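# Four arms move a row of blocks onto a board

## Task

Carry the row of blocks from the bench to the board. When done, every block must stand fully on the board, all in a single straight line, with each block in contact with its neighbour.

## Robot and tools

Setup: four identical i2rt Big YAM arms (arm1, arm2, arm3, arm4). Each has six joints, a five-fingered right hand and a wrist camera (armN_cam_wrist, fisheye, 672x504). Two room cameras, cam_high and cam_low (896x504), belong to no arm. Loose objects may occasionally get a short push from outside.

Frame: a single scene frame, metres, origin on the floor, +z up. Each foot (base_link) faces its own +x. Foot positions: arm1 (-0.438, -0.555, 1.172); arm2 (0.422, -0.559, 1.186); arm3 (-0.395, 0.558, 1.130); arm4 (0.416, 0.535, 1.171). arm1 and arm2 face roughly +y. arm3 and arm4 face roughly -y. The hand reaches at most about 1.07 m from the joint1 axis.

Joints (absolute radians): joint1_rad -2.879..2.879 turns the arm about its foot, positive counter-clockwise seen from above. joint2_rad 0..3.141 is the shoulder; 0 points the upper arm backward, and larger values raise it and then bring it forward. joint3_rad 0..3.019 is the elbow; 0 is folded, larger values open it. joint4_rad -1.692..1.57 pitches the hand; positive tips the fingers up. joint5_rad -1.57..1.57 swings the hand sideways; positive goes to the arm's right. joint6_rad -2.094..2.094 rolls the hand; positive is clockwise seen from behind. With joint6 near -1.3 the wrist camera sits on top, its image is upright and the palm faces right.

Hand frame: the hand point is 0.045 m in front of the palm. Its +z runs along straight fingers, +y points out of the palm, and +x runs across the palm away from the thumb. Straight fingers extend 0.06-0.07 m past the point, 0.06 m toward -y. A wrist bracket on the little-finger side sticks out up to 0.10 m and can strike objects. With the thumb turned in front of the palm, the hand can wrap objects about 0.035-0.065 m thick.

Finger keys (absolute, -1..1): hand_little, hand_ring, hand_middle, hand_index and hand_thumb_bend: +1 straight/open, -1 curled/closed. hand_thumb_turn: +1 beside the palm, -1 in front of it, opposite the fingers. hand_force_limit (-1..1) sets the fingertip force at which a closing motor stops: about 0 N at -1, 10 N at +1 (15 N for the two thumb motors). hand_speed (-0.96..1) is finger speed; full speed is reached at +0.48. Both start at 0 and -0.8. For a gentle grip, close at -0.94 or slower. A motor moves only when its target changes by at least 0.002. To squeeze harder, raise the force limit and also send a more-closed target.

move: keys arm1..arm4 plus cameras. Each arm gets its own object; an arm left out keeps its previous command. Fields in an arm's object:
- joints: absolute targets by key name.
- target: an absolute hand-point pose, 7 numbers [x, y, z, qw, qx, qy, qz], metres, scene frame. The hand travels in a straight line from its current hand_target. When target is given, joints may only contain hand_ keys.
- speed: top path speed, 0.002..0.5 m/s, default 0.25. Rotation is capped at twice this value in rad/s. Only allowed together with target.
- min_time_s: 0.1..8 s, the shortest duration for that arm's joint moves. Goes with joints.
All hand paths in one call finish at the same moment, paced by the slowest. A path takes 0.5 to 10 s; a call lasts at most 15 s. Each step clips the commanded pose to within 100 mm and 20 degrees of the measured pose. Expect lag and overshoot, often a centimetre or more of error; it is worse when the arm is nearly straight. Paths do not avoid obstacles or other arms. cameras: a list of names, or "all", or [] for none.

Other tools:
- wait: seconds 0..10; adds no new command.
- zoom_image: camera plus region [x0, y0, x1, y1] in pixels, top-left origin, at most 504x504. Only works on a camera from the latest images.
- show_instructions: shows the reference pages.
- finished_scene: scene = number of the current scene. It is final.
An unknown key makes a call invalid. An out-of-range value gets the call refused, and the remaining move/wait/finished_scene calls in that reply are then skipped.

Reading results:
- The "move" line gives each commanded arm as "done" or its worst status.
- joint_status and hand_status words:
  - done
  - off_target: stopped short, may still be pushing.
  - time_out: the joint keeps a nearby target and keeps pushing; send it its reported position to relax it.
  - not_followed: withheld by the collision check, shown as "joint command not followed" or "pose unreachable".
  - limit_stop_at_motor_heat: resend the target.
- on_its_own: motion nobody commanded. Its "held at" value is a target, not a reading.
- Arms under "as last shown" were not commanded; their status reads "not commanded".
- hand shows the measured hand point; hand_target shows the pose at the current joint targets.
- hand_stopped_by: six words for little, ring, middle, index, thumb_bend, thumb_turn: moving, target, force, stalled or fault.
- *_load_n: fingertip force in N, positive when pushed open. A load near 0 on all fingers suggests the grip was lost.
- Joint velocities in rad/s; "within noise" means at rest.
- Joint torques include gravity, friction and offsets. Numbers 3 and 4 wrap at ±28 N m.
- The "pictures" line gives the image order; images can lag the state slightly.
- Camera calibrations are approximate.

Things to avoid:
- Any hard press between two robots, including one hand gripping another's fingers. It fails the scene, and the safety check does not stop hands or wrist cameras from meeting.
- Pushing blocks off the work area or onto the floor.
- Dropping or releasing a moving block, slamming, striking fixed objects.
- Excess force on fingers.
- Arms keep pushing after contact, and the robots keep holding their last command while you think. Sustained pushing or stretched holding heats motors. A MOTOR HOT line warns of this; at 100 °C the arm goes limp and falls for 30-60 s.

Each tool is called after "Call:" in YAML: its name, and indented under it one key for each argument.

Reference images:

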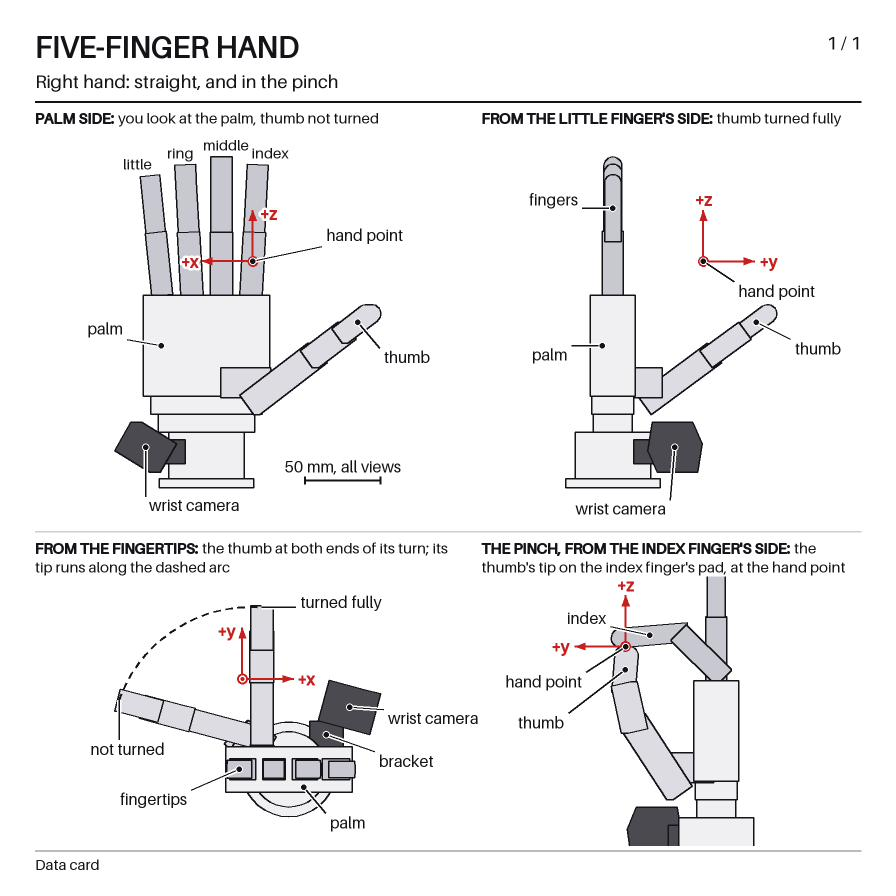

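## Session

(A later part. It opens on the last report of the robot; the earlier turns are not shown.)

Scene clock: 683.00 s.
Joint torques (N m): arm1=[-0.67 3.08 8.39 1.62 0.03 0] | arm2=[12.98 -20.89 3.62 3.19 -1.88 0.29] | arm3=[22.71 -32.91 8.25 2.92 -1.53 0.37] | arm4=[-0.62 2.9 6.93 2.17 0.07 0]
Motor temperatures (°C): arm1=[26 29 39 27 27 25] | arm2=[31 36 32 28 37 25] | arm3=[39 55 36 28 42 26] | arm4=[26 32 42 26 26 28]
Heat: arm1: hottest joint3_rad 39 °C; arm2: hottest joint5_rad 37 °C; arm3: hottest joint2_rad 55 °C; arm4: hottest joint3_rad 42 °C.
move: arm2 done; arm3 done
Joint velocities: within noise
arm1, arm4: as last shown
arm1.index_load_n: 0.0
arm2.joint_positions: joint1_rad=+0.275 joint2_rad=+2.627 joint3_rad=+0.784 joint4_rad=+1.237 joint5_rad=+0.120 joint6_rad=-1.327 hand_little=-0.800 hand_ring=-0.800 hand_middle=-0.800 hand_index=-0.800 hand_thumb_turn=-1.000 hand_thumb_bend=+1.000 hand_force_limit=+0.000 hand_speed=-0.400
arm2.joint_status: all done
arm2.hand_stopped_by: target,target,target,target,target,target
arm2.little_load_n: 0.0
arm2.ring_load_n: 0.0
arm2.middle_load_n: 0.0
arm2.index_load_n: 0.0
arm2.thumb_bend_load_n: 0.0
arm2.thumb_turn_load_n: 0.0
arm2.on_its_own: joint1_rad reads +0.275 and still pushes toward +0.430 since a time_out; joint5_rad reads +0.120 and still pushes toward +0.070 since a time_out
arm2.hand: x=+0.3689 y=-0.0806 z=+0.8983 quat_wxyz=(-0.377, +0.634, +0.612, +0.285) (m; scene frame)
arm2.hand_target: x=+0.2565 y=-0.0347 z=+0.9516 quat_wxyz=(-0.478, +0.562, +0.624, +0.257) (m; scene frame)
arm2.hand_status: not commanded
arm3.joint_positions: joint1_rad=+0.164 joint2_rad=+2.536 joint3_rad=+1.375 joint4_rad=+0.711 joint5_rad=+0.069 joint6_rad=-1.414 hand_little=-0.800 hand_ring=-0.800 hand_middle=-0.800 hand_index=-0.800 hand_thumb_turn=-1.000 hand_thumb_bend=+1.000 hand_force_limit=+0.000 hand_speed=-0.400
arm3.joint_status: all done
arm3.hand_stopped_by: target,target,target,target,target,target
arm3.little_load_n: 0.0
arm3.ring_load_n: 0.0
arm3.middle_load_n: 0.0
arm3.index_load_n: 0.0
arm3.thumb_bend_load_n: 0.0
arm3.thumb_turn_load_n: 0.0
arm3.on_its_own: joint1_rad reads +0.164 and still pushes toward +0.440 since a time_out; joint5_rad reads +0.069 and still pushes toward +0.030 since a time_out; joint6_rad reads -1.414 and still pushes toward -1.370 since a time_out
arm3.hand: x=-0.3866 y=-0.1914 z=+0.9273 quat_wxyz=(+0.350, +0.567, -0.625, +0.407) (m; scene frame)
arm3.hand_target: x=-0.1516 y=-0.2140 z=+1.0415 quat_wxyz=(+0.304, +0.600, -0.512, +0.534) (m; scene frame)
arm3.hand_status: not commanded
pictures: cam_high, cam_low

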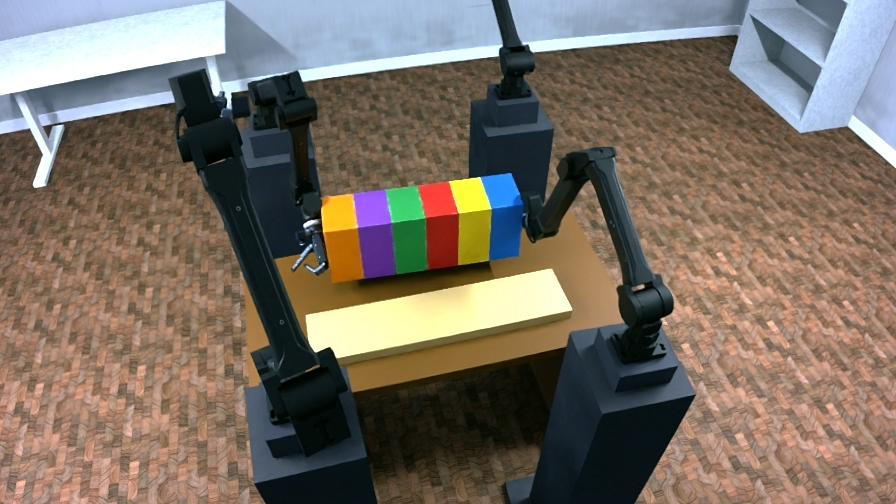

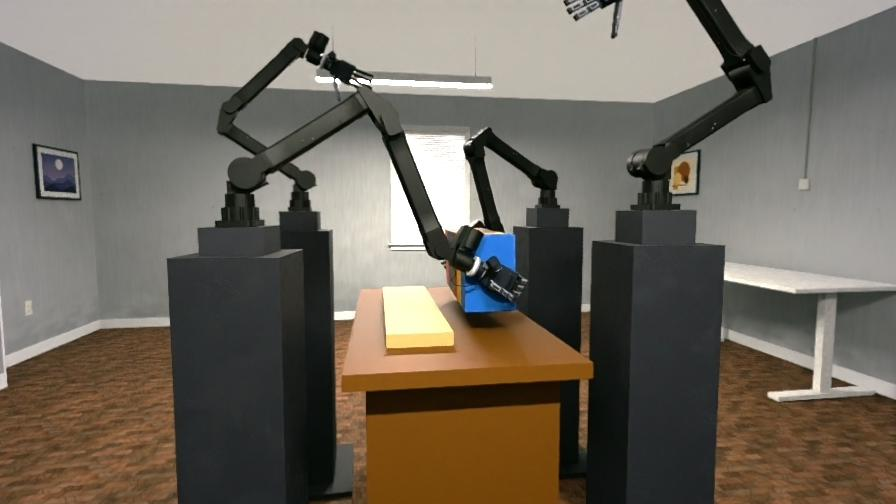

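Call:
move:
  arm2: {"joints":{"joint1_rad":0.393,"joint2_rad":2.51,"joint3_rad":1.0,"joint4_rad":1.097,"joint5_rad":-0.009},"min_time_s":3.5}
  arm3: {"joints":{"joint1_rad":0.426,"joint2_rad":2.367,"joint3_rad":1.257,"joint4_rad":0.832,"joint5_rad":0.022},"min_time_s":3.5}
  cameras: ["cam_high","cam_low"]

Call:
zoom_image:
  camera: "cam_high"
  region: [290, 160, 540, 320]

Call:
zoom_image:
  camera: "cam_low"
  region: [330, 150, 600, 350]

Scene clock: 800.30 s.
Joint torques (N m): arm1=[-0.62 3.19 8.39 1.76 0.02 0.03] | arm2=[12.92 -21.66 8.06 2.73 -2.42 0.32] | arm3=[20.6 -30.51 6.57 4.16 -1.72 0.43] | arm4=[-0.85 2.84 6.97 2.17 0.07 0.01]
Motor temperatures (°C): arm1=[26 29 40 27 27 25] | arm2=[32 44 34 29 40 26] | arm3=[43 59 37 28 40 26] | arm4=[26 32 43 26 26 28]
Heat: arm1: hottest joint3_rad 40 °C; arm2: hottest joint2_rad 44 °C; arm3: hottest joint2_rad 59 °C; arm4: hottest joint3_rad 43 °C.
move: arm2 time_out; arm3 time_out
Joint velocities: within noise
arm1.joint_positions: joint1_rad=+0.007 joint2_rad=+0.575 joint3_rad=+1.450 joint4_rad=-1.372 joint5_rad=-0.054 joint6_rad=-1.342 hand_little=+1.000 hand_ring=+1.000 hand_middle=+1.000 hand_index=+1.000 hand_thumb_turn=+1.000 hand_thumb_bend=+1.000 hand_force_limit=+0.000 hand_speed=-0.800
arm1.joint_status: not commanded
arm1.hand_stopped_by: target,target,target,target,target,target
arm1.little_load_n: 0.0
arm1.ring_load_n: 0.0
arm1.middle_load_n: 0.0
arm1.index_load_n: 0.0
arm1.thumb_bend_load_n: 0.0
arm1.thumb_turn_load_n: 0.0
arm1.hand: x=-0.3917 y=-0.3538 z=+1.6909 quat_wxyz=(-0.411, +0.671, +0.536, +0.305) (m; scene frame)
arm1.hand_target: x=-0.3917 y=-0.3550 z=+1.7029 quat_wxyz=(-0.420, +0.665, +0.532, +0.313) (m; scene frame)
arm1.hand_status: not commanded
arm2.joint_positions: joint1_rad=+0.238 joint2_rad=+2.595 joint3_rad=+0.911 joint4_rad=+1.083 joint5_rad=+0.053 joint6_rad=-1.332 hand_little=-0.800 hand_ring=-0.800 hand_middle=-0.800 hand_index=-0.800 hand_thumb_turn=-1.000 hand_thumb_bend=+1.000 hand_force_limit=+0.000 hand_speed=-0.400
arm2.joint_status: joint1_rad time_out (moved -0.036 of +0.118); joint5_rad time_out (moved -0.067 of -0.129); the others done
arm2.hand_stopped_by: target,target,target,target,target,target
arm2.little_load_n: 0.0
arm2.ring_load_n: 0.0
arm2.middle_load_n: 0.0
arm2.index_load_n: 0.0
arm2.thumb_bend_load_n: 0.0
arm2.thumb_turn_load_n: 0.0
arm2.on_its_own: joint1_rad reads +0.238 and still pushes toward +0.393 since a time_out; joint5_rad reads +0.053 and still pushes toward -0.009 since a time_out; joint6_rad reads -1.332 and still pushes toward -1.290 since a time_out
arm2.hand: x=+0.3601 y=-0.0231 z=+0.8978 quat_wxyz=(-0.389, +0.633, +0.613, +0.269) (m; scene frame)
arm2.hand_target: x=+0.2332 y=+0.0351 z=+0.9625 quat_wxyz=(-0.497, +0.554, +0.623, +0.241) (m; scene frame)
arm2.hand_status: not commanded
arm3.joint_positions: joint1_rad=+0.162 joint2_rad=+2.464 joint3_rad=+1.219 joint4_rad=+0.787 joint5_rad=+0.068 joint6_rad=-1.414 hand_little=-0.800 hand_ring=-0.800 hand_middle=-0.800 hand_index=-0.800 hand_thumb_turn=-1.000 hand_thumb_bend=+1.000 hand_force_limit=+0.000 hand_speed=-0.400
arm3.joint_status: joint1_rad time_out (moved -0.002 of +0.262); joint5_rad time_out (moved -0.002 of -0.047); the others done
arm3.hand_stopped_by: target,target,target,target,target,target
arm3.little_load_n: 0.5
arm3.ring_load_n: 0.0
arm3.middle_load_n: 0.0
arm3.index_load_n: 0.0
arm3.thumb_bend_load_n: 0.0
arm3.thumb_turn_load_n: 0.5
arm3.on_its_own: joint1_rad reads +0.162 and still pushes toward +0.426 since a time_out; joint5_rad reads +0.068 and still pushes toward +0.022 since a time_out; joint6_rad reads -1.414 and still pushes toward -1.370 since a time_out
arm3.hand: x=-0.3923 y=-0.1484 z=+0.9385 quat_wxyz=(+0.348, +0.568, -0.627, +0.404) (m; scene frame)
arm3.hand_target: x=-0.1797 y=-0.1688 z=+1.0290 quat_wxyz=(+0.301, +0.602, -0.519, +0.527) (m; scene frame)
arm3.hand_status: not commanded
arm4.joint_positions: joint1_rad=+0.217 joint2_rad=+0.591 joint3_rad=+1.399 joint4_rad=-1.249 joint5_rad=+0.199 joint6_rad=-1.169 hand_little=+1.000 hand_ring=+1.000 hand_middle=+1.000 hand_index=+1.000 hand_thumb_turn=+1.000 hand_thumb_bend=+1.000 hand_force_limit=+0.000 hand_speed=-0.800
arm4.joint_status: not commanded
arm4.hand_stopped_by: target,target,target,target,target,target
arm4.little_load_n: 0.0
arm4.ring_load_n: 0.0
arm4.middle_load_n: 0.0
arm4.index_load_n: 0.0
arm4.thumb_bend_load_n: 0.0
arm4.thumb_turn_load_n: 0.0
arm4.hand: x=+0.3922 y=+0.3027 z=+1.6890 quat_wxyz=(+0.311, +0.508, -0.672, +0.441) (m; scene frame)
arm4.hand_target: x=+0.3919 y=+0.3039 z=+1.7010 quat_wxyz=(+0.316, +0.502, -0.667, +0.451) (m; scene frame)
arm4.hand_status: not commanded
pictures: cam_high, cam_low

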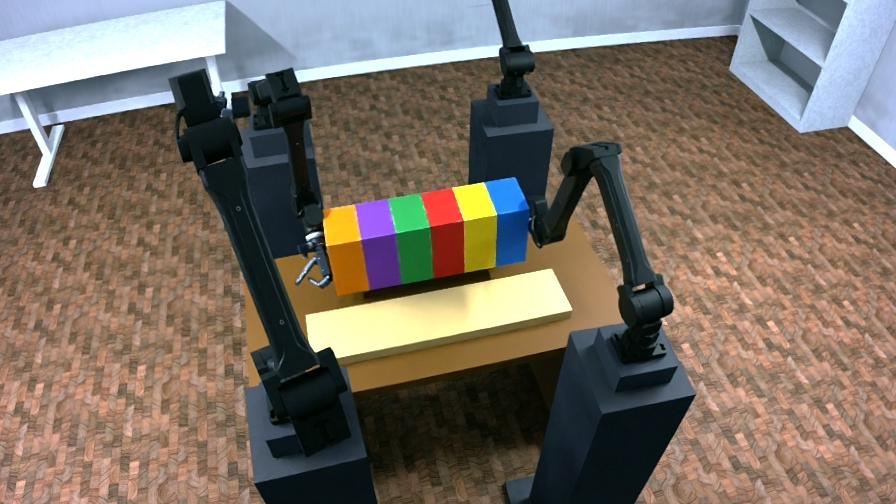

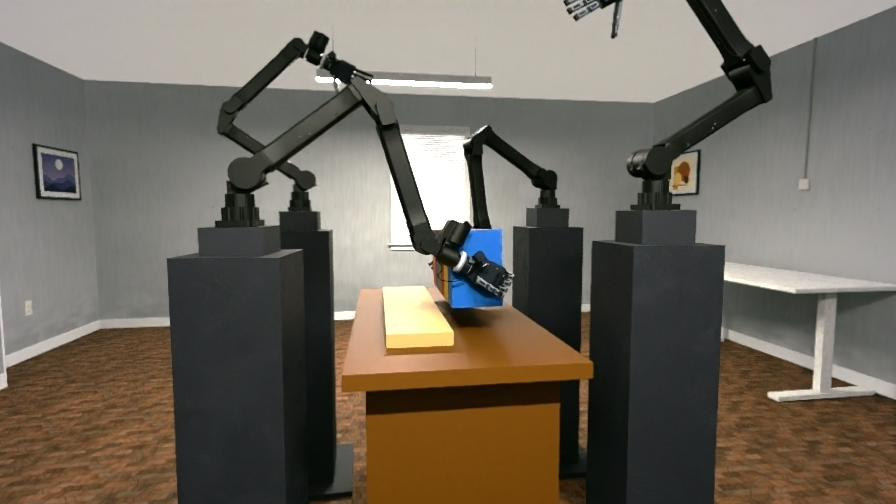

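Scaled by 2.016 from the camera's 896x504 image, which has a finer 1280x720 frame.

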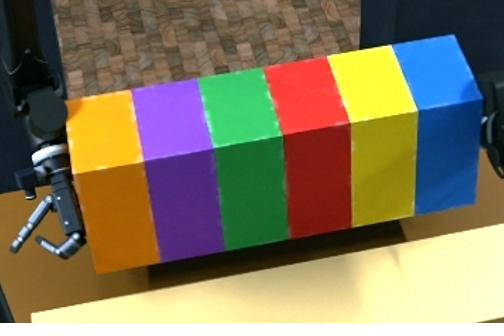

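Scaled by 1.867 from the camera's 896x504 image, which has a finer 1280x720 frame.

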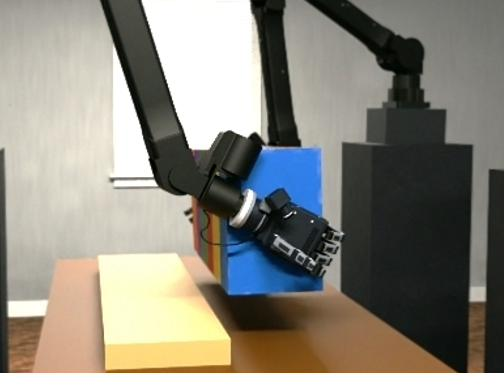

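Call:
move:
  arm2: {"joints":{"joint1_rad":0.395,"joint2_rad":2.501,"joint3_rad":1.156,"joint4_rad":0.947,"joint5_rad":-0.05},"min_time_s":3.5}
  arm3: {"joints":{"joint1_rad":0.408,"joint2_rad":2.339,"joint3_rad":1.079,"joint4_rad":0.967,"joint5_rad":0.04},"min_time_s":3.5}
  cameras: ["cam_high","cam_low"]

Call:
zoom_image:
  camera: "cam_high"
  region: [290, 170, 540, 330]

Call:
zoom_image:
  camera: "cam_low"
  region: [330, 150, 600, 350]

Scene clock: 856.20 s.
Joint torques (N m): arm1=[-0.62 2.96 8.46 1.7 0.01 0.03] | arm2=[14.51 -23.65 10.1 2.86 -2.79 0.37] | arm3=[20.19 -27.05 5.39 3.78 -1.48 0.4] | arm4=[-0.62 3.14 6.95 2.17 0.07 0]
Motor temperatures (°C): arm1=[26 29 40 27 27 25] | arm2=[32 46 37 29 46 26] | arm3=[42 60 36 29 41 26] | arm4=[26 32 43 26 26 28]
Heat: arm1: hottest joint3_rad 40 °C; arm2: hottest joint2_rad 46 °C; arm3: hottest joint2_rad 60 °C; arm4: hottest joint3_rad 43 °C.
move: arm2 time_out; arm3 time_out
Joint velocities: within noise
arm1, arm4: as last shown
arm2.joint_positions: joint1_rad=+0.221 joint2_rad=+2.593 joint3_rad=+1.058 joint4_rad=+0.931 joint5_rad=+0.020 joint6_rad=-1.336 hand_little=-0.800 hand_ring=-0.800 hand_middle=-0.800 hand_index=-0.800 hand_thumb_turn=-1.000 hand_thumb_bend=+1.000 hand_force_limit=+0.000 hand_speed=-0.400
arm2.joint_status: joint1_rad time_out (moved -0.017 of +0.157); joint3_rad time_out (moved +0.147 of +0.245); joint5_rad time_out (moved -0.033 of -0.103); the others done
arm2.hand_stopped_by: target,target,target,target,target,target
arm2.little_load_n: 0.0
arm2.ring_load_n: 0.0
arm2.middle_load_n: 0.0
arm2.index_load_n: 0.0
arm2.thumb_bend_load_n: 0.5
arm2.thumb_turn_load_n: 0.0
arm2.on_its_own: joint1_rad reads +0.221 and still pushes toward +0.395 since a time_out; joint3_rad reads +1.058 and still pushes toward +1.156 since a time_out; joint5_rad reads +0.020 and still pushes toward -0.050 since a time_out; joint6_rad reads -1.336 and still pushes toward -1.290 since a time_out
arm2.hand: x=+0.3510 y=+0.0327 z=+0.8955 quat_wxyz=(-0.393, +0.632, +0.615, +0.260) (m; scene frame)
arm2.hand_target: x=+0.1998 y=+0.0912 z=+0.9781 quat_wxyz=(-0.511, +0.541, +0.628, +0.227) (m; scene frame)
arm2.hand_status: not commanded
arm3.joint_positions: joint1_rad=+0.162 joint2_rad=+2.422 joint3_rad=+1.047 joint4_rad=+0.925 joint5_rad=+0.079 joint6_rad=-1.414 hand_little=-0.800 hand_ring=-0.800 hand_middle=-0.800 hand_index=-0.800 hand_thumb_turn=-1.000 hand_thumb_bend=+1.000 hand_force_limit=+0.000 hand_speed=-0.400
arm3.joint_status: joint1_rad time_out (moved +0.000 of +0.246); joint5_rad time_out (moved +0.012 of -0.028); the others done
arm3.hand_stopped_by: target,target,target,target,target,target
arm3.little_load_n: 0.0
arm3.ring_load_n: 0.0
arm3.middle_load_n: 0.0
arm3.index_load_n: 0.0
arm3.thumb_bend_load_n: 0.0
arm3.thumb_turn_load_n: 0.0
arm3.on_its_own: joint1_rad reads +0.162 and still pushes toward +0.408 since a time_out; joint5_rad reads +0.079 and still pushes toward +0.040 since a time_out; joint6_rad reads -1.414 and still pushes toward -1.370 since a time_out
arm3.hand: x=-0.4001 y=-0.0930 z=+0.9408 quat_wxyz=(+0.354, +0.564, -0.628, +0.404) (m; scene frame)
arm3.hand_target: x=-0.2169 y=-0.1158 z=+1.0126 quat_wxyz=(+0.309, +0.597, -0.531, +0.515) (m; scene frame)
arm3.hand_status: not commanded
pictures: cam_high, cam_low

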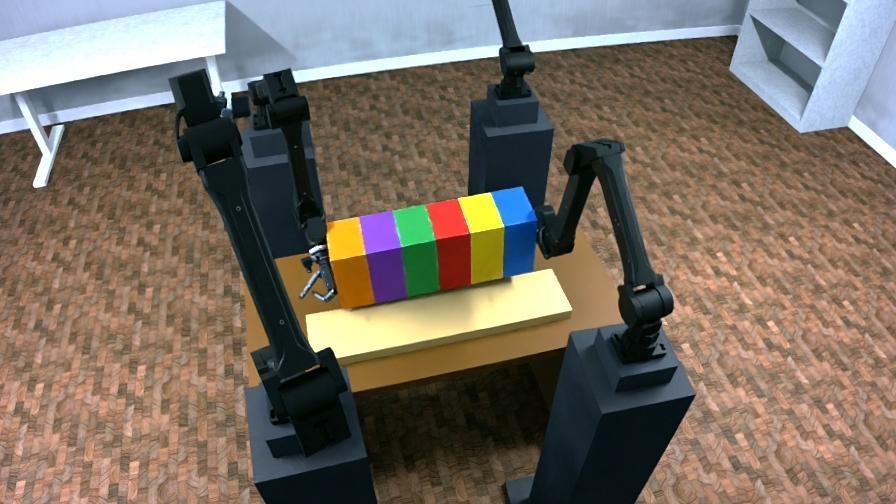

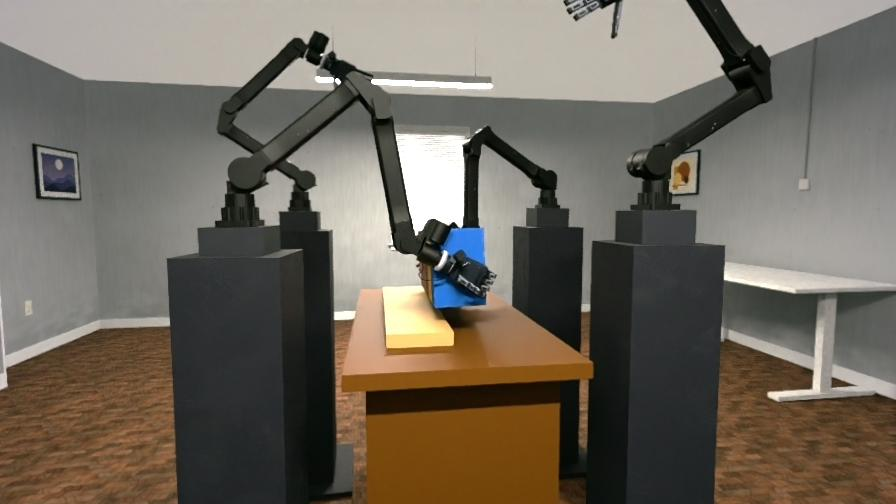

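Scaled by 2.016 from the camera's 896x504 image, which has a finer 1280x720 frame.

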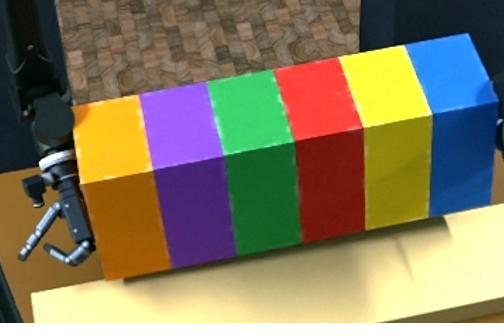

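Scaled by 1.867 from the camera's 896x504 image, which has a finer 1280x720 frame.

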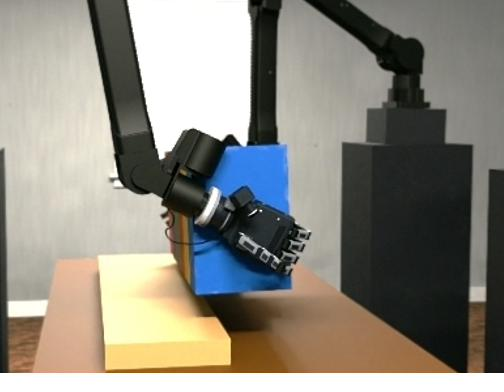

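Call:
move:
  arm2: {"joints":{"joint1_rad":0.395,"joint2_rad":2.516,"joint3_rad":1.332,"joint4_rad":0.811,"joint5_rad":-0.08},"min_time_s":3.5}
  arm3: {"joints":{"joint1_rad":0.40,"joint2_rad":2.332,"joint3_rad":0.886,"joint4_rad":1.118,"joint5_rad":0.063},"min_time_s":3.5}
  cameras: ["cam_high","cam_low"]

Call:
zoom_image:
  camera: "cam_high"
  region: [300, 180, 550, 340]

Call:
zoom_image:
  camera: "cam_low"
  region: [330, 150, 600, 350]

Scene clock: 889.33 s.
Joint torques (N m): arm1=[-0.91 3.08 8.5 1.68 0.02 0.03] | arm2=[16.15 -23.88 12.68 3.52 -3.1 0.5] | arm3=[18.02 -23.12 3.63 3.41 -1.17 0.38] | arm4=[-0.56 2.9 6.94 2.15 0.08 0]
Motor temperatures (°C): arm1=[26 29 40 27 27 25] | arm2=[33 42 42 29 52 26] | arm3=[42 56 35 29 40 26] | arm4=[26 32 43 26 26 28]
Heat: arm1: hottest joint3_rad 40 °C; arm2: hottest joint5_rad 52 °C; arm3: hottest joint2_rad 56 °C; arm4: hottest joint3_rad 43 °C.
move: arm2 time_out; arm3 time_out
Joint velocities: within noise
arm1, arm4: as last shown
arm2.joint_positions: joint1_rad=+0.201 joint2_rad=+2.593 joint3_rad=+1.217 joint4_rad=+0.781 joint5_rad=+0.013 joint6_rad=-1.350 hand_little=-0.800 hand_ring=-0.800 hand_middle=-0.800 hand_index=-0.800 hand_thumb_turn=-1.000 hand_thumb_bend=+1.000 hand_force_limit=+0.000 hand_speed=-0.400
arm2.joint_status: joint1_rad time_out (moved -0.020 of +0.174); joint3_rad time_out (moved +0.159 of +0.274); joint5_rad time_out (moved -0.008 of -0.100); the others done
arm2.hand_stopped_by: target,target,target,target,target,target
arm2.little_load_n: 0.5
arm2.ring_load_n: -0.5
arm2.middle_load_n: 0.0
arm2.index_load_n: 0.0
arm2.thumb_bend_load_n: 0.0
arm2.thumb_turn_load_n: 0.0
arm2.on_its_own: joint1_rad reads +0.201 and still pushes toward +0.395 since a time_out; joint3_rad reads +1.217 and still pushes toward +1.329 since a time_out; joint5_rad reads +0.013 and still pushes toward -0.065 since a time_out; joint6_rad reads -1.350 and still pushes toward -1.290 since a time_out
arm2.hand: x=+0.3499 y=+0.0953 z=+0.9055 quat_wxyz=(-0.394, +0.631, +0.613, +0.266) (m; scene frame)
arm2.hand_target: x=+0.1730 y=+0.1491 z=+0.9969 quat_wxyz=(-0.521, +0.534, +0.626, +0.226) (m; scene frame)
arm2.hand_status: not commanded
arm3.joint_positions: joint1_rad=+0.174 joint2_rad=+2.398 joint3_rad=+0.859 joint4_rad=+1.081 joint5_rad=+0.095 joint6_rad=-1.410 hand_little=-0.800 hand_ring=-0.800 hand_middle=-0.800 hand_index=-0.800 hand_thumb_turn=-1.000 hand_thumb_bend=+1.000 hand_force_limit=+0.000 hand_speed=-0.400
arm3.joint_status: joint1_rad time_out (moved +0.013 of +0.238); joint5_rad time_out (moved +0.016 of -0.016); the others done
arm3.hand_stopped_by: target,target,target,target,target,target
arm3.little_load_n: 0.0
arm3.ring_load_n: 0.0
arm3.middle_load_n: 0.0
arm3.index_load_n: 0.0
arm3.thumb_bend_load_n: 0.0
arm3.thumb_turn_load_n: 0.5
arm3.on_its_own: joint1_rad reads +0.174 and still pushes toward +0.400 since a time_out; joint5_rad reads +0.095 and still pushes toward +0.063 since a time_out; joint6_rad reads -1.410 and still pushes toward -1.370 since a time_out
arm3.hand: x=-0.4025 y=-0.0248 z=+0.9398 quat_wxyz=(+0.354, +0.565, -0.629, +0.400) (m; scene frame)
arm3.hand_target: x=-0.2519 y=-0.0467 z=+0.9904 quat_wxyz=(+0.312, +0.599, -0.545, +0.497) (m; scene frame)
arm3.hand_status: not commanded
pictures: cam_high, cam_low

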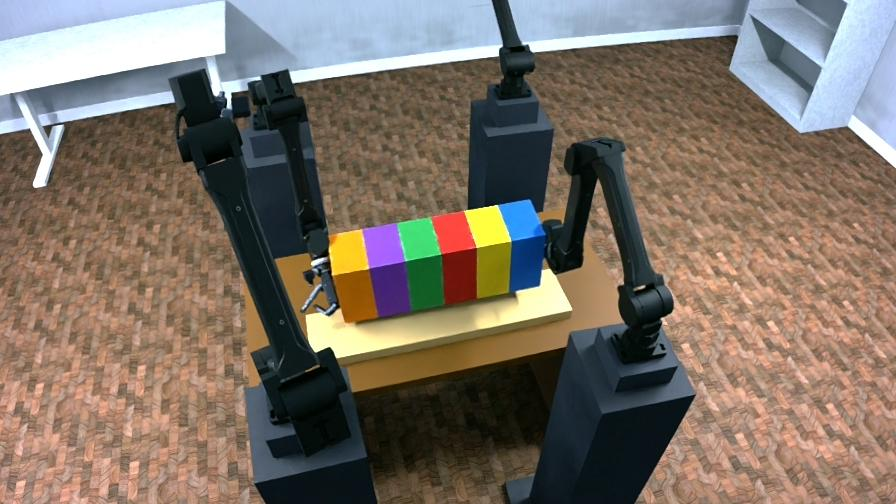

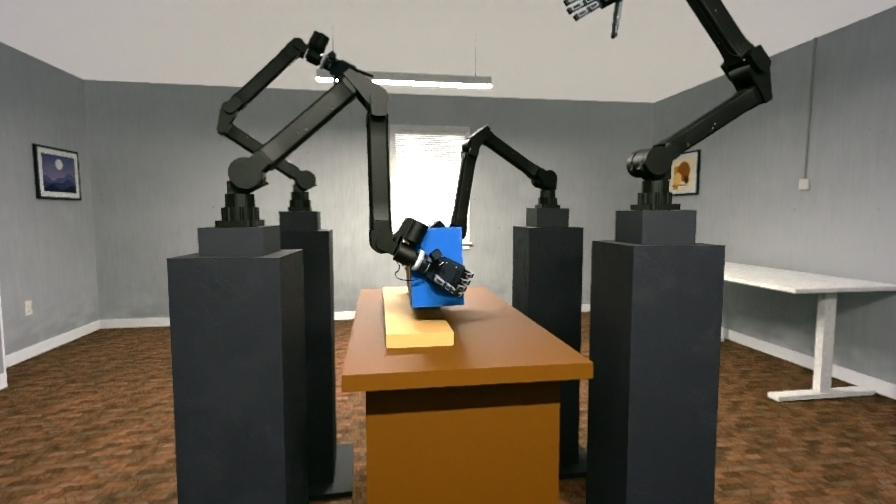

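Scaled by 2.016 from the camera's 896x504 image, which has a finer 1280x720 frame.

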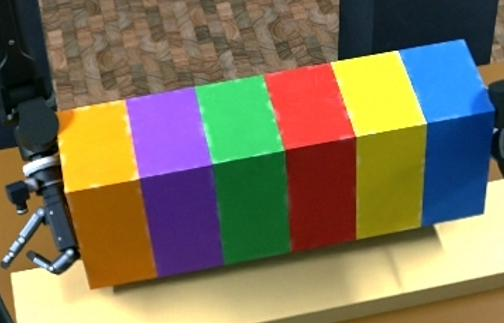

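Scaled by 1.867 from the camera's 896x504 image, which has a finer 1280x720 frame.

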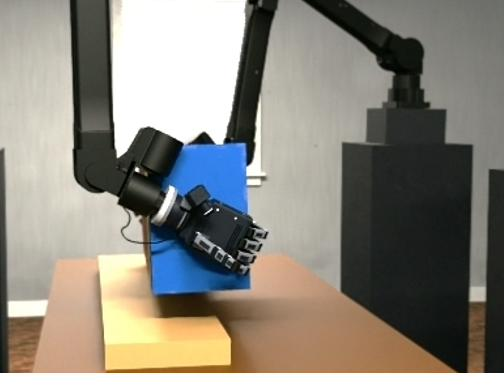

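Call:
move:
  arm2: {"joints":{"joint1_rad":0.39,"joint2_rad":2.571,"joint3_rad":1.526,"joint4_rad":0.682,"joint5_rad":-0.08},"min_time_s":3.5}
  arm3: {"joints":{"joint1_rad":0.404,"joint2_rad":2.368,"joint3_rad":0.707,"joint4_rad":1.308,"joint5_rad":0.098},"min_time_s":3.5}
  cameras: ["cam_high","cam_low"]

Call:
zoom_image:
  camera: "cam_high"
  region: [310, 200, 570, 366]

Call:
zoom_image:
  camera: "cam_low"
  region: [330, 150, 600, 350]

Scene clock: 918.60 s.
Joint torques (N m): arm1=[-0.67 2.78 8.42 1.72 0.01 0.04] | arm2=[17.55 -24.64 13.89 3.55 -3 0.5] | arm3=[14.74 -19.02 2.55 4.36 -1.41 0.32] | arm4=[-0.56 2.84 6.94 2.17 0.06 -0.01]
Motor temperatures (°C): arm1=[26 29 40 27 27 25] | arm2=[33 43 48 29 56 26] | arm3=[41 58 34 29 38 26] | arm4=[26 32 43 26 26 28]
Heat: arm1: hottest joint3_rad 40 °C; arm2: hottest joint5_rad 56 °C; arm3: hottest joint2_rad 58 °C; arm4: hottest joint3_rad 43 °C.
move: arm2 time_out; arm3 time_out
Joint velocities: within noise
arm1, arm4: as last shown
arm2.joint_positions: joint1_rad=+0.179 joint2_rad=+2.638 joint3_rad=+1.402 joint4_rad=+0.651 joint5_rad=+0.001 joint6_rad=-1.350 hand_little=-0.800 hand_ring=-0.800 hand_middle=-0.800 hand_index=-0.800 hand_thumb_turn=-1.000 hand_thumb_bend=+1.000 hand_force_limit=+0.000 hand_speed=-0.400
arm2.joint_status: joint1_rad time_out (moved -0.022 of +0.189); joint3_rad time_out (moved +0.185 of +0.309); joint5_rad time_out (moved -0.012 of -0.093); the others done
arm2.hand_stopped_by: target,target,target,target,target,target
arm2.little_load_n: 0.0
arm2.ring_load_n: 0.0
arm2.middle_load_n: 0.0
arm2.index_load_n: 0.0
arm2.thumb_bend_load_n: 0.0
arm2.thumb_turn_load_n: 0.0
arm2.on_its_own: joint1_rad reads +0.179 and still pushes toward +0.390 since a time_out; joint3_rad reads +1.402 and still pushes toward +1.514 since a time_out; joint5_rad reads +0.001 and still pushes toward -0.074 since a time_out; joint6_rad reads -1.350 and still pushes toward -1.290 since a time_out
arm2.hand: x=+0.3517 y=+0.1554 z=+0.9059 quat_wxyz=(-0.398, +0.634, +0.606, +0.268) (m; scene frame)
arm2.hand_target: x=+0.1545 y=+0.1995 z=+1.0002 quat_wxyz=(-0.523, +0.533, +0.626, +0.224) (m; scene frame)
arm2.hand_status: not commanded
arm3.joint_positions: joint1_rad=+0.210 joint2_rad=+2.398 joint3_rad=+0.675 joint4_rad=+1.257 joint5_rad=+0.135 joint6_rad=-1.410 hand_little=-0.800 hand_ring=-0.800 hand_middle=-0.800 hand_index=-0.800 hand_thumb_turn=-1.000 hand_thumb_bend=+1.000 hand_force_limit=+0.000 hand_speed=-0.400
arm3.joint_status: joint1_rad time_out (moved +0.036 of +0.230); joint5_rad time_out (moved +0.040 of +0.003); the others done
arm3.hand_stopped_by: target,target,target,target,target,target
arm3.little_load_n: 0.5
arm3.ring_load_n: 0.0
arm3.middle_load_n: 0.0
arm3.index_load_n: 0.0
arm3.thumb_bend_load_n: 0.0
arm3.thumb_turn_load_n: 0.0
arm3.on_its_own: joint1_rad reads +0.210 and still pushes toward +0.404 since a time_out; joint5_rad reads +0.135 and still pushes toward +0.098 since a time_out; joint6_rad reads -1.410 and still pushes toward -1.370 since a time_out
arm3.hand: x=-0.4002 y=+0.0475 z=+0.9428 quat_wxyz=(+0.358, +0.569, -0.627, +0.393) (m; scene frame)
arm3.hand_target: x=-0.2824 y=+0.0262 z=+0.9719 quat_wxyz=(+0.319, +0.598, -0.556, +0.481) (m; scene frame)
arm3.hand_status: not commanded
arm4.index_load_n: -0.5
pictures: cam_high, cam_low

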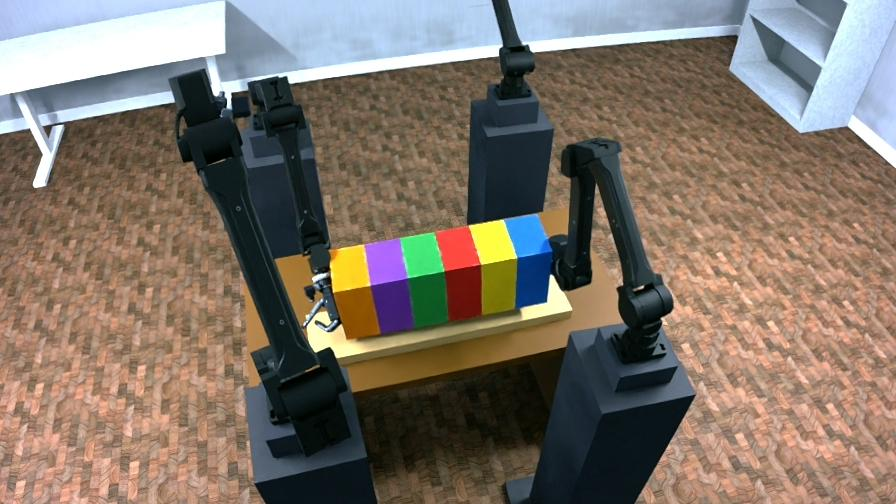

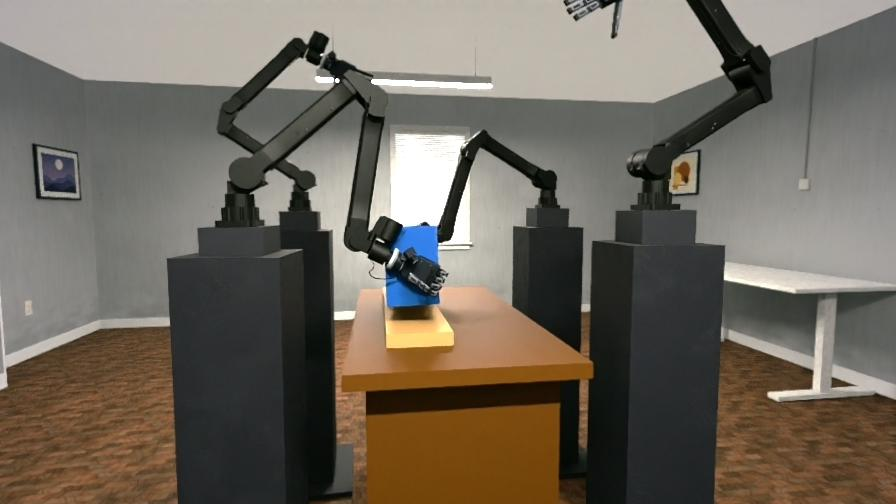

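Scaled by 1.938 from the camera's 896x504 image, which has a finer 1280x720 frame.

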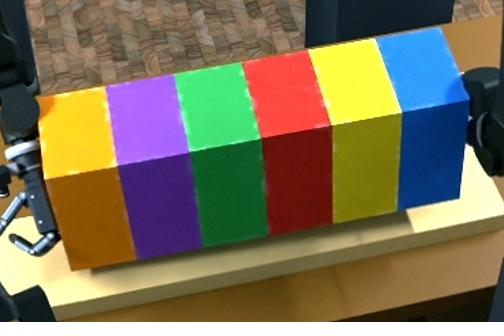

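Scaled by 1.867 from the camera's 896x504 image, which has a finer 1280x720 frame.

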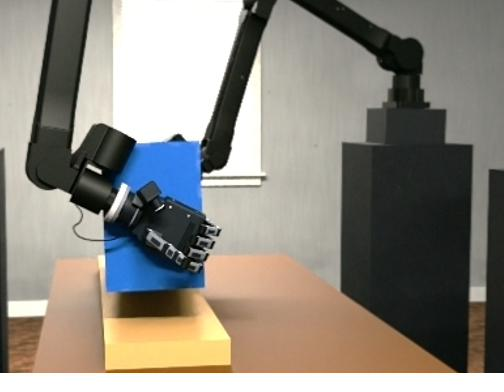

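Call:
move:
  arm2: {"joints":{"joint2_rad":2.663,"joint3_rad":1.549,"joint4_rad":0.711},"min_time_s":3}
  arm3: {"joints":{"joint2_rad":2.51,"joint3_rad":0.772,"joint4_rad":1.385},"min_time_s":3}
  cameras: ["cam_high","cam_low"]

Call:
zoom_image:
  camera: "cam_high"
  region: [310, 200, 570, 366]

Call:
zoom_image:
  camera: "cam_low"
  region: [330, 170, 500, 360]

Scene clock: 946.07 s.
Joint torques (N m): arm1=[-0.91 3.08 8.49 1.74 0.02 0.01] | arm2=[17.55 -22.07 13.64 4.37 -3.24 0.48] | arm3=[14.97 -17.67 4.03 3.79 -1.65 0.37] | arm4=[-0.44 3.02 6.98 2.11 0.08 0.01]
Motor temperatures (°C): arm1=[26 29 40 27 27 25] | arm2=[34 46 52 29 58 26] | arm3=[40 54 33 29 39 26] | arm4=[26 32 43 26 26 28]
Heat: arm1: hottest joint3_rad 40 °C; arm2: hottest joint5_rad 58 °C; arm3: hottest joint2_rad 54 °C; arm4: hottest joint3_rad 43 °C.
move: arm2 time_out; arm3 done
Joint velocities: within noise
arm1, arm4: as last shown
arm2.joint_positions: joint1_rad=+0.179 joint2_rad=+2.698 joint3_rad=+1.434 joint4_rad=+0.662 joint5_rad=+0.019 joint6_rad=-1.349 hand_little=-0.800 hand_ring=-0.800 hand_middle=-0.800 hand_index=-0.800 hand_thumb_turn=-1.000 hand_thumb_bend=+1.000 hand_force_limit=+0.000 hand_speed=-0.400
arm2.joint_status: joint3_rad time_out (moved +0.032 of +0.147); the others done
arm2.hand_stopped_by: target,target,target,target,target,target
arm2.little_load_n: 0.0
arm2.ring_load_n: 0.0
arm2.middle_load_n: 0.0
arm2.index_load_n: 0.0
arm2.thumb_bend_load_n: 0.0
arm2.thumb_turn_load_n: 0.0
arm2.on_its_own: joint1_rad reads +0.179 and still pushes toward +0.390 since a time_out; joint3_rad reads +1.434 and still pushes toward +1.547 since a time_out; joint5_rad reads +0.019 and still pushes toward -0.062 since a time_out; joint6_rad reads -1.349 and still pushes toward -1.290 since a time_out
arm2.hand: x=+0.3563 y=+0.1494 z=+0.8777 quat_wxyz=(-0.387, +0.641, +0.605, +0.271) (m; scene frame)
arm2.hand_target: x=+0.1617 y=+0.1890 z=+0.9490 quat_wxyz=(-0.509, +0.542, +0.630, +0.223) (m; scene frame)
arm2.hand_status: not commanded
arm3.joint_positions: joint1_rad=+0.218 joint2_rad=+2.527 joint3_rad=+0.717 joint4_rad=+1.345 joint5_rad=+0.140 joint6_rad=-1.410 hand_little=-0.800 hand_ring=-0.800 hand_middle=-0.800 hand_index=-0.800 hand_thumb_turn=-1.000 hand_thumb_bend=+1.000 hand_force_limit=+0.000 hand_speed=-0.400
arm3.joint_status: all done
arm3.hand_stopped_by: target,target,target,target,target,target
arm3.little_load_n: 0.0
arm3.ring_load_n: 0.0
arm3.middle_load_n: 0.0
arm3.index_load_n: 0.0
arm3.thumb_bend_load_n: 0.0
arm3.thumb_turn_load_n: 0.5
arm3.on_its_own: joint1_rad reads +0.218 and still pushes toward +0.404 since a time_out; joint5_rad reads +0.140 and still pushes toward +0.098 since a time_out; joint6_rad reads -1.410 and still pushes toward -1.370 since a time_out
arm3.hand: x=-0.3984 y=+0.0562 z=+0.9057 quat_wxyz=(+0.358, +0.571, -0.626, +0.393) (m; scene frame)
arm3.hand_target: x=-0.2830 y=+0.0273 z=+0.9285 quat_wxyz=(+0.319, +0.598, -0.556, +0.481) (m; scene frame)
arm3.hand_status: not commanded
arm4.index_load_n: 0.0
pictures: cam_high, cam_low

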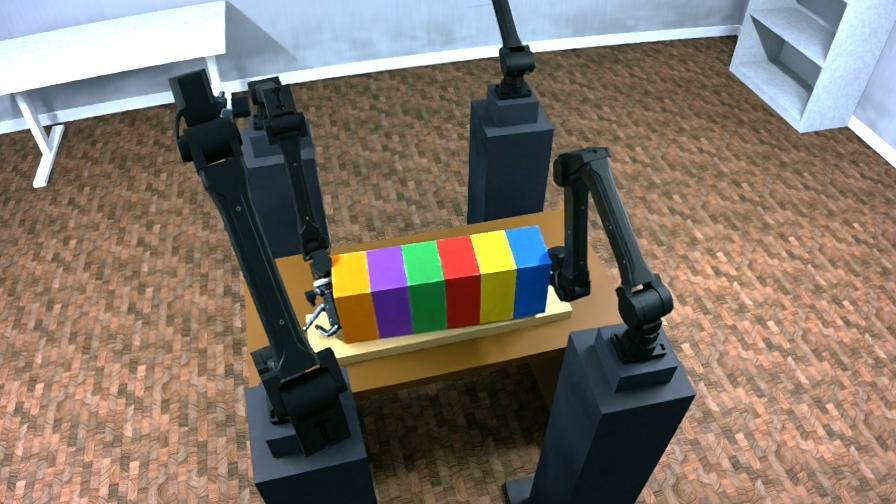

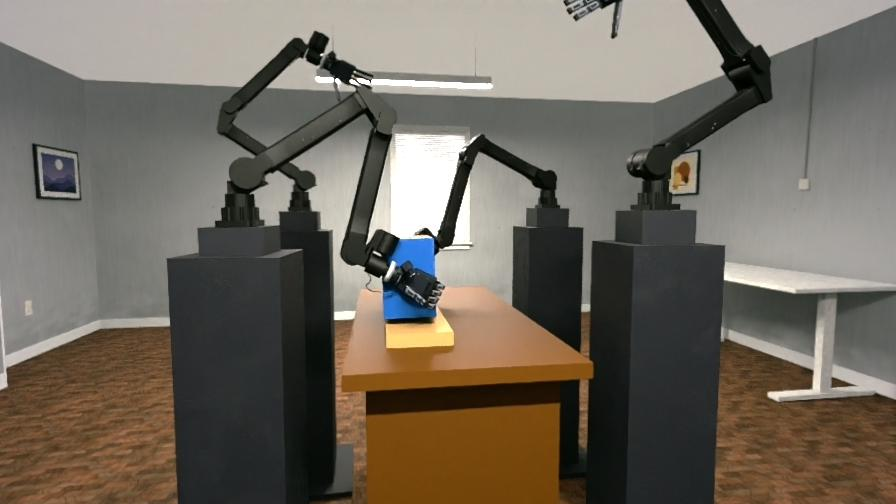

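Scaled by 1.938 from the camera's 896x504 image, which has a finer 1280x720 frame.

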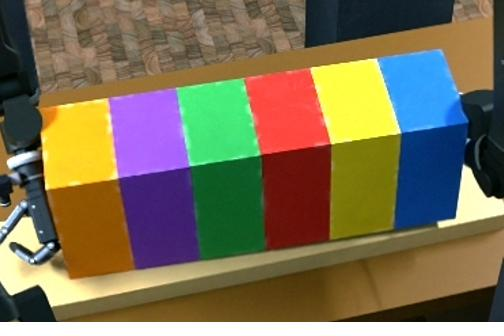

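Scaled by 2.653 from the camera's 896x504 image, which has a finer 1280x720 frame.

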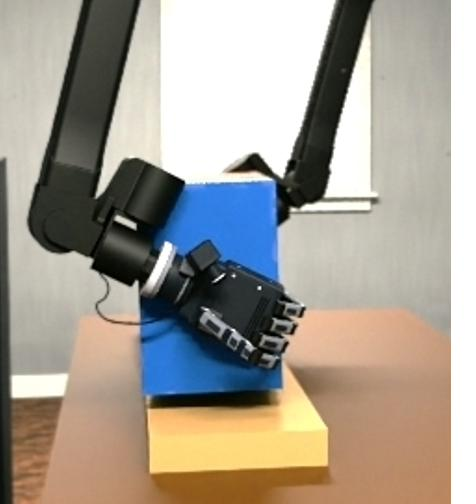

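Call:
move:
  arm2: {"joints":{"joint1_rad":0.385,"joint2_rad":2.673,"joint3_rad":1.605,"joint4_rad":0.674,"joint5_rad":-0.08},"min_time_s":2.5}
  arm3: {"joints":{"joint1_rad":0.4,"joint2_rad":2.483,"joint3_rad":0.811,"joint4_rad":1.314,"joint5_rad":0.085},"min_time_s":2.5}
  cameras: ["cam_high","cam_low"]

Call:
zoom_image:
  camera: "cam_high"
  region: [310, 200, 570, 366]

Call:
zoom_image:
  camera: "cam_low"
  region: [330, 170, 500, 360]

Scene clock: 986.17 s.
Joint torques (N m): arm1=[-0.67 3.31 8.4 1.72 0.02 0.01] | arm2=[17.79 -22.48 13.87 3.08 -3.08 0.53] | arm3=[13.63 -20.31 4.53 2.39 -1.3 0.34] | arm4=[-0.62 2.84 6.97 2.21 0.08 0]
Motor temperatures (°C): arm1=[26 29 40 27 27 25] | arm2=[35 48 57 29 63 26] | arm3=[39 50 33 29 39 26] | arm4=[26 31 43 26 26 28]
Heat: arm1: hottest joint3_rad 40 °C; arm2: hottest joint5_rad 63 °C; arm3: hottest joint2_rad 50 °C; arm4: hottest joint3_rad 43 °C.
move: arm2 time_out; arm3 time_out
Joint velocities: within noise
arm1, arm4: as last shown
arm2.joint_positions: joint1_rad=+0.170 joint2_rad=+2.709 joint3_rad=+1.468 joint4_rad=+0.653 joint5_rad=+0.010 joint6_rad=-1.354 hand_little=-0.800 hand_ring=-0.800 hand_middle=-0.800 hand_index=-0.800 hand_thumb_turn=-1.000 hand_thumb_bend=+1.000 hand_force_limit=+0.000 hand_speed=-0.400
arm2.joint_status: joint1_rad time_out (moved -0.009 of +0.206); joint3_rad time_out (moved +0.034 of +0.171); joint5_rad time_out (moved -0.010 of -0.099); the others done
arm2.hand_stopped_by: target,target,target,target,target,target
arm2.little_load_n: 0.0
arm2.ring_load_n: 0.0
arm2.middle_load_n: 0.0
arm2.index_load_n: 0.5
arm2.thumb_bend_load_n: 0.0
arm2.thumb_turn_load_n: 0.0
arm2.on_its_own: joint1_rad reads +0.170 and still pushes toward +0.385 since a time_out; joint3_rad reads +1.468 and still pushes toward +1.581 since a time_out; joint5_rad reads +0.010 and still pushes toward -0.067 since a time_out; joint6_rad reads -1.354 and still pushes toward -1.290 since a time_out
arm2.hand: x=+0.3589 y=+0.1615 z=+0.8785 quat_wxyz=(-0.392, +0.638, +0.604, +0.273) (m; scene frame)
arm2.hand_target: x=+0.1619 y=+0.1969 z=+0.9464 quat_wxyz=(-0.505, +0.545, +0.632, +0.220) (m; scene frame)
arm2.hand_status: not commanded
arm3.joint_positions: joint1_rad=+0.216 joint2_rad=+2.527 joint3_rad=+0.751 joint4_rad=+1.310 joint5_rad=+0.119 joint6_rad=-1.410 hand_little=-0.800 hand_ring=-0.800 hand_middle=-0.800 hand_index=-0.800 hand_thumb_turn=-1.000 hand_thumb_bend=+1.000 hand_force_limit=+0.000 hand_speed=-0.400
arm3.joint_status: joint1_rad time_out (moved -0.002 of +0.182); joint5_rad time_out (moved -0.020 of -0.055); the others done
arm3.hand_stopped_by: target,target,target,target,target,target
arm3.little_load_n: 0.0
arm3.ring_load_n: 0.0
arm3.middle_load_n: 0.0
arm3.index_load_n: 0.5
arm3.thumb_bend_load_n: 0.0
arm3.thumb_turn_load_n: 0.0
arm3.on_its_own: joint1_rad reads +0.216 and still pushes toward +0.400 since a time_out; joint5_rad reads +0.119 and still pushes toward +0.085 since a time_out; joint6_rad reads -1.410 and still pushes toward -1.370 since a time_out
arm3.hand: x=-0.3932 y=+0.0426 z=+0.9021 quat_wxyz=(+0.351, +0.575, -0.623, +0.398) (m; scene frame)
arm3.hand_target: x=-0.2758 y=+0.0087 z=+0.9330 quat_wxyz=(+0.314, +0.601, -0.555, +0.482) (m; scene frame)
arm3.hand_status: not commanded
pictures: cam_high, cam_low

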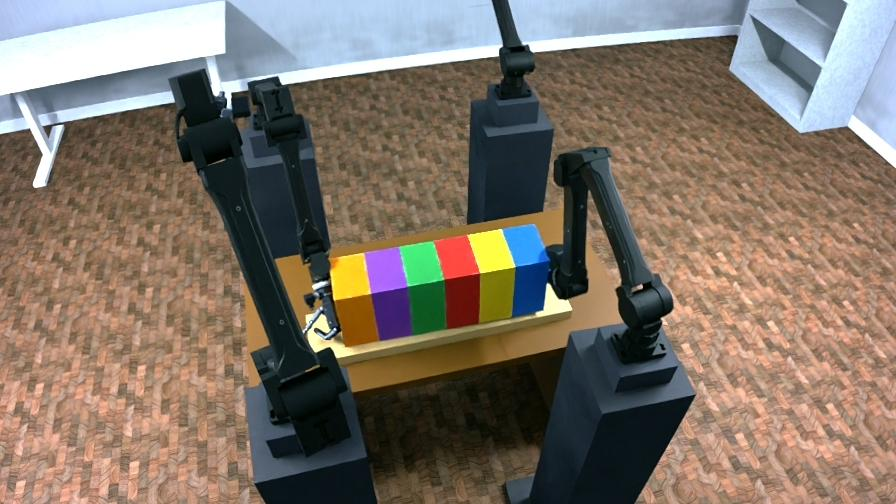

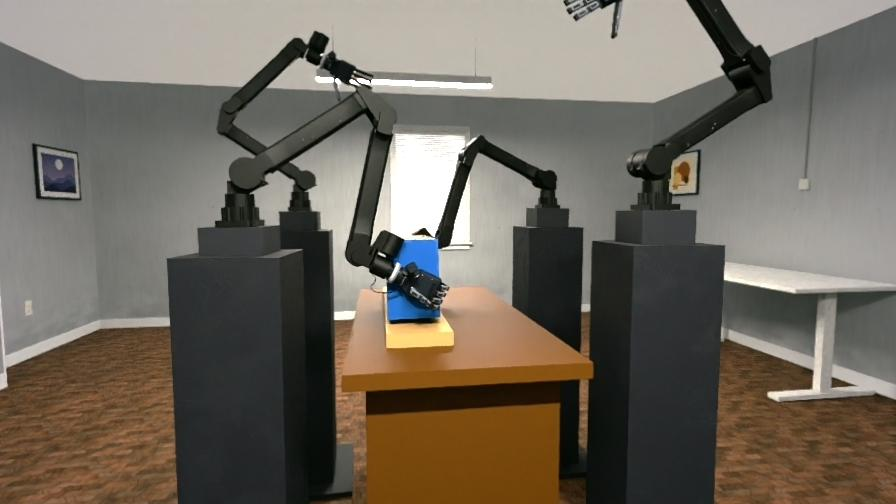

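Scaled by 1.938 from the camera's 896x504 image, which has a finer 1280x720 frame.

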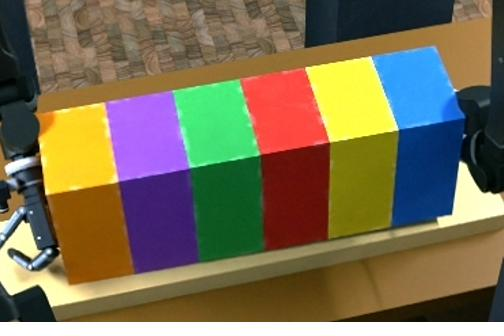

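Scaled by 2.653 from the camera's 896x504 image, which has a finer 1280x720 frame.

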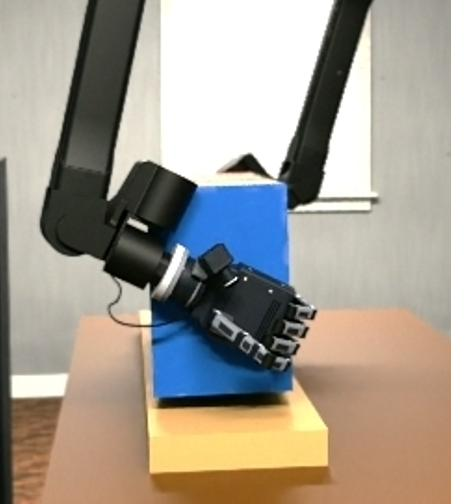

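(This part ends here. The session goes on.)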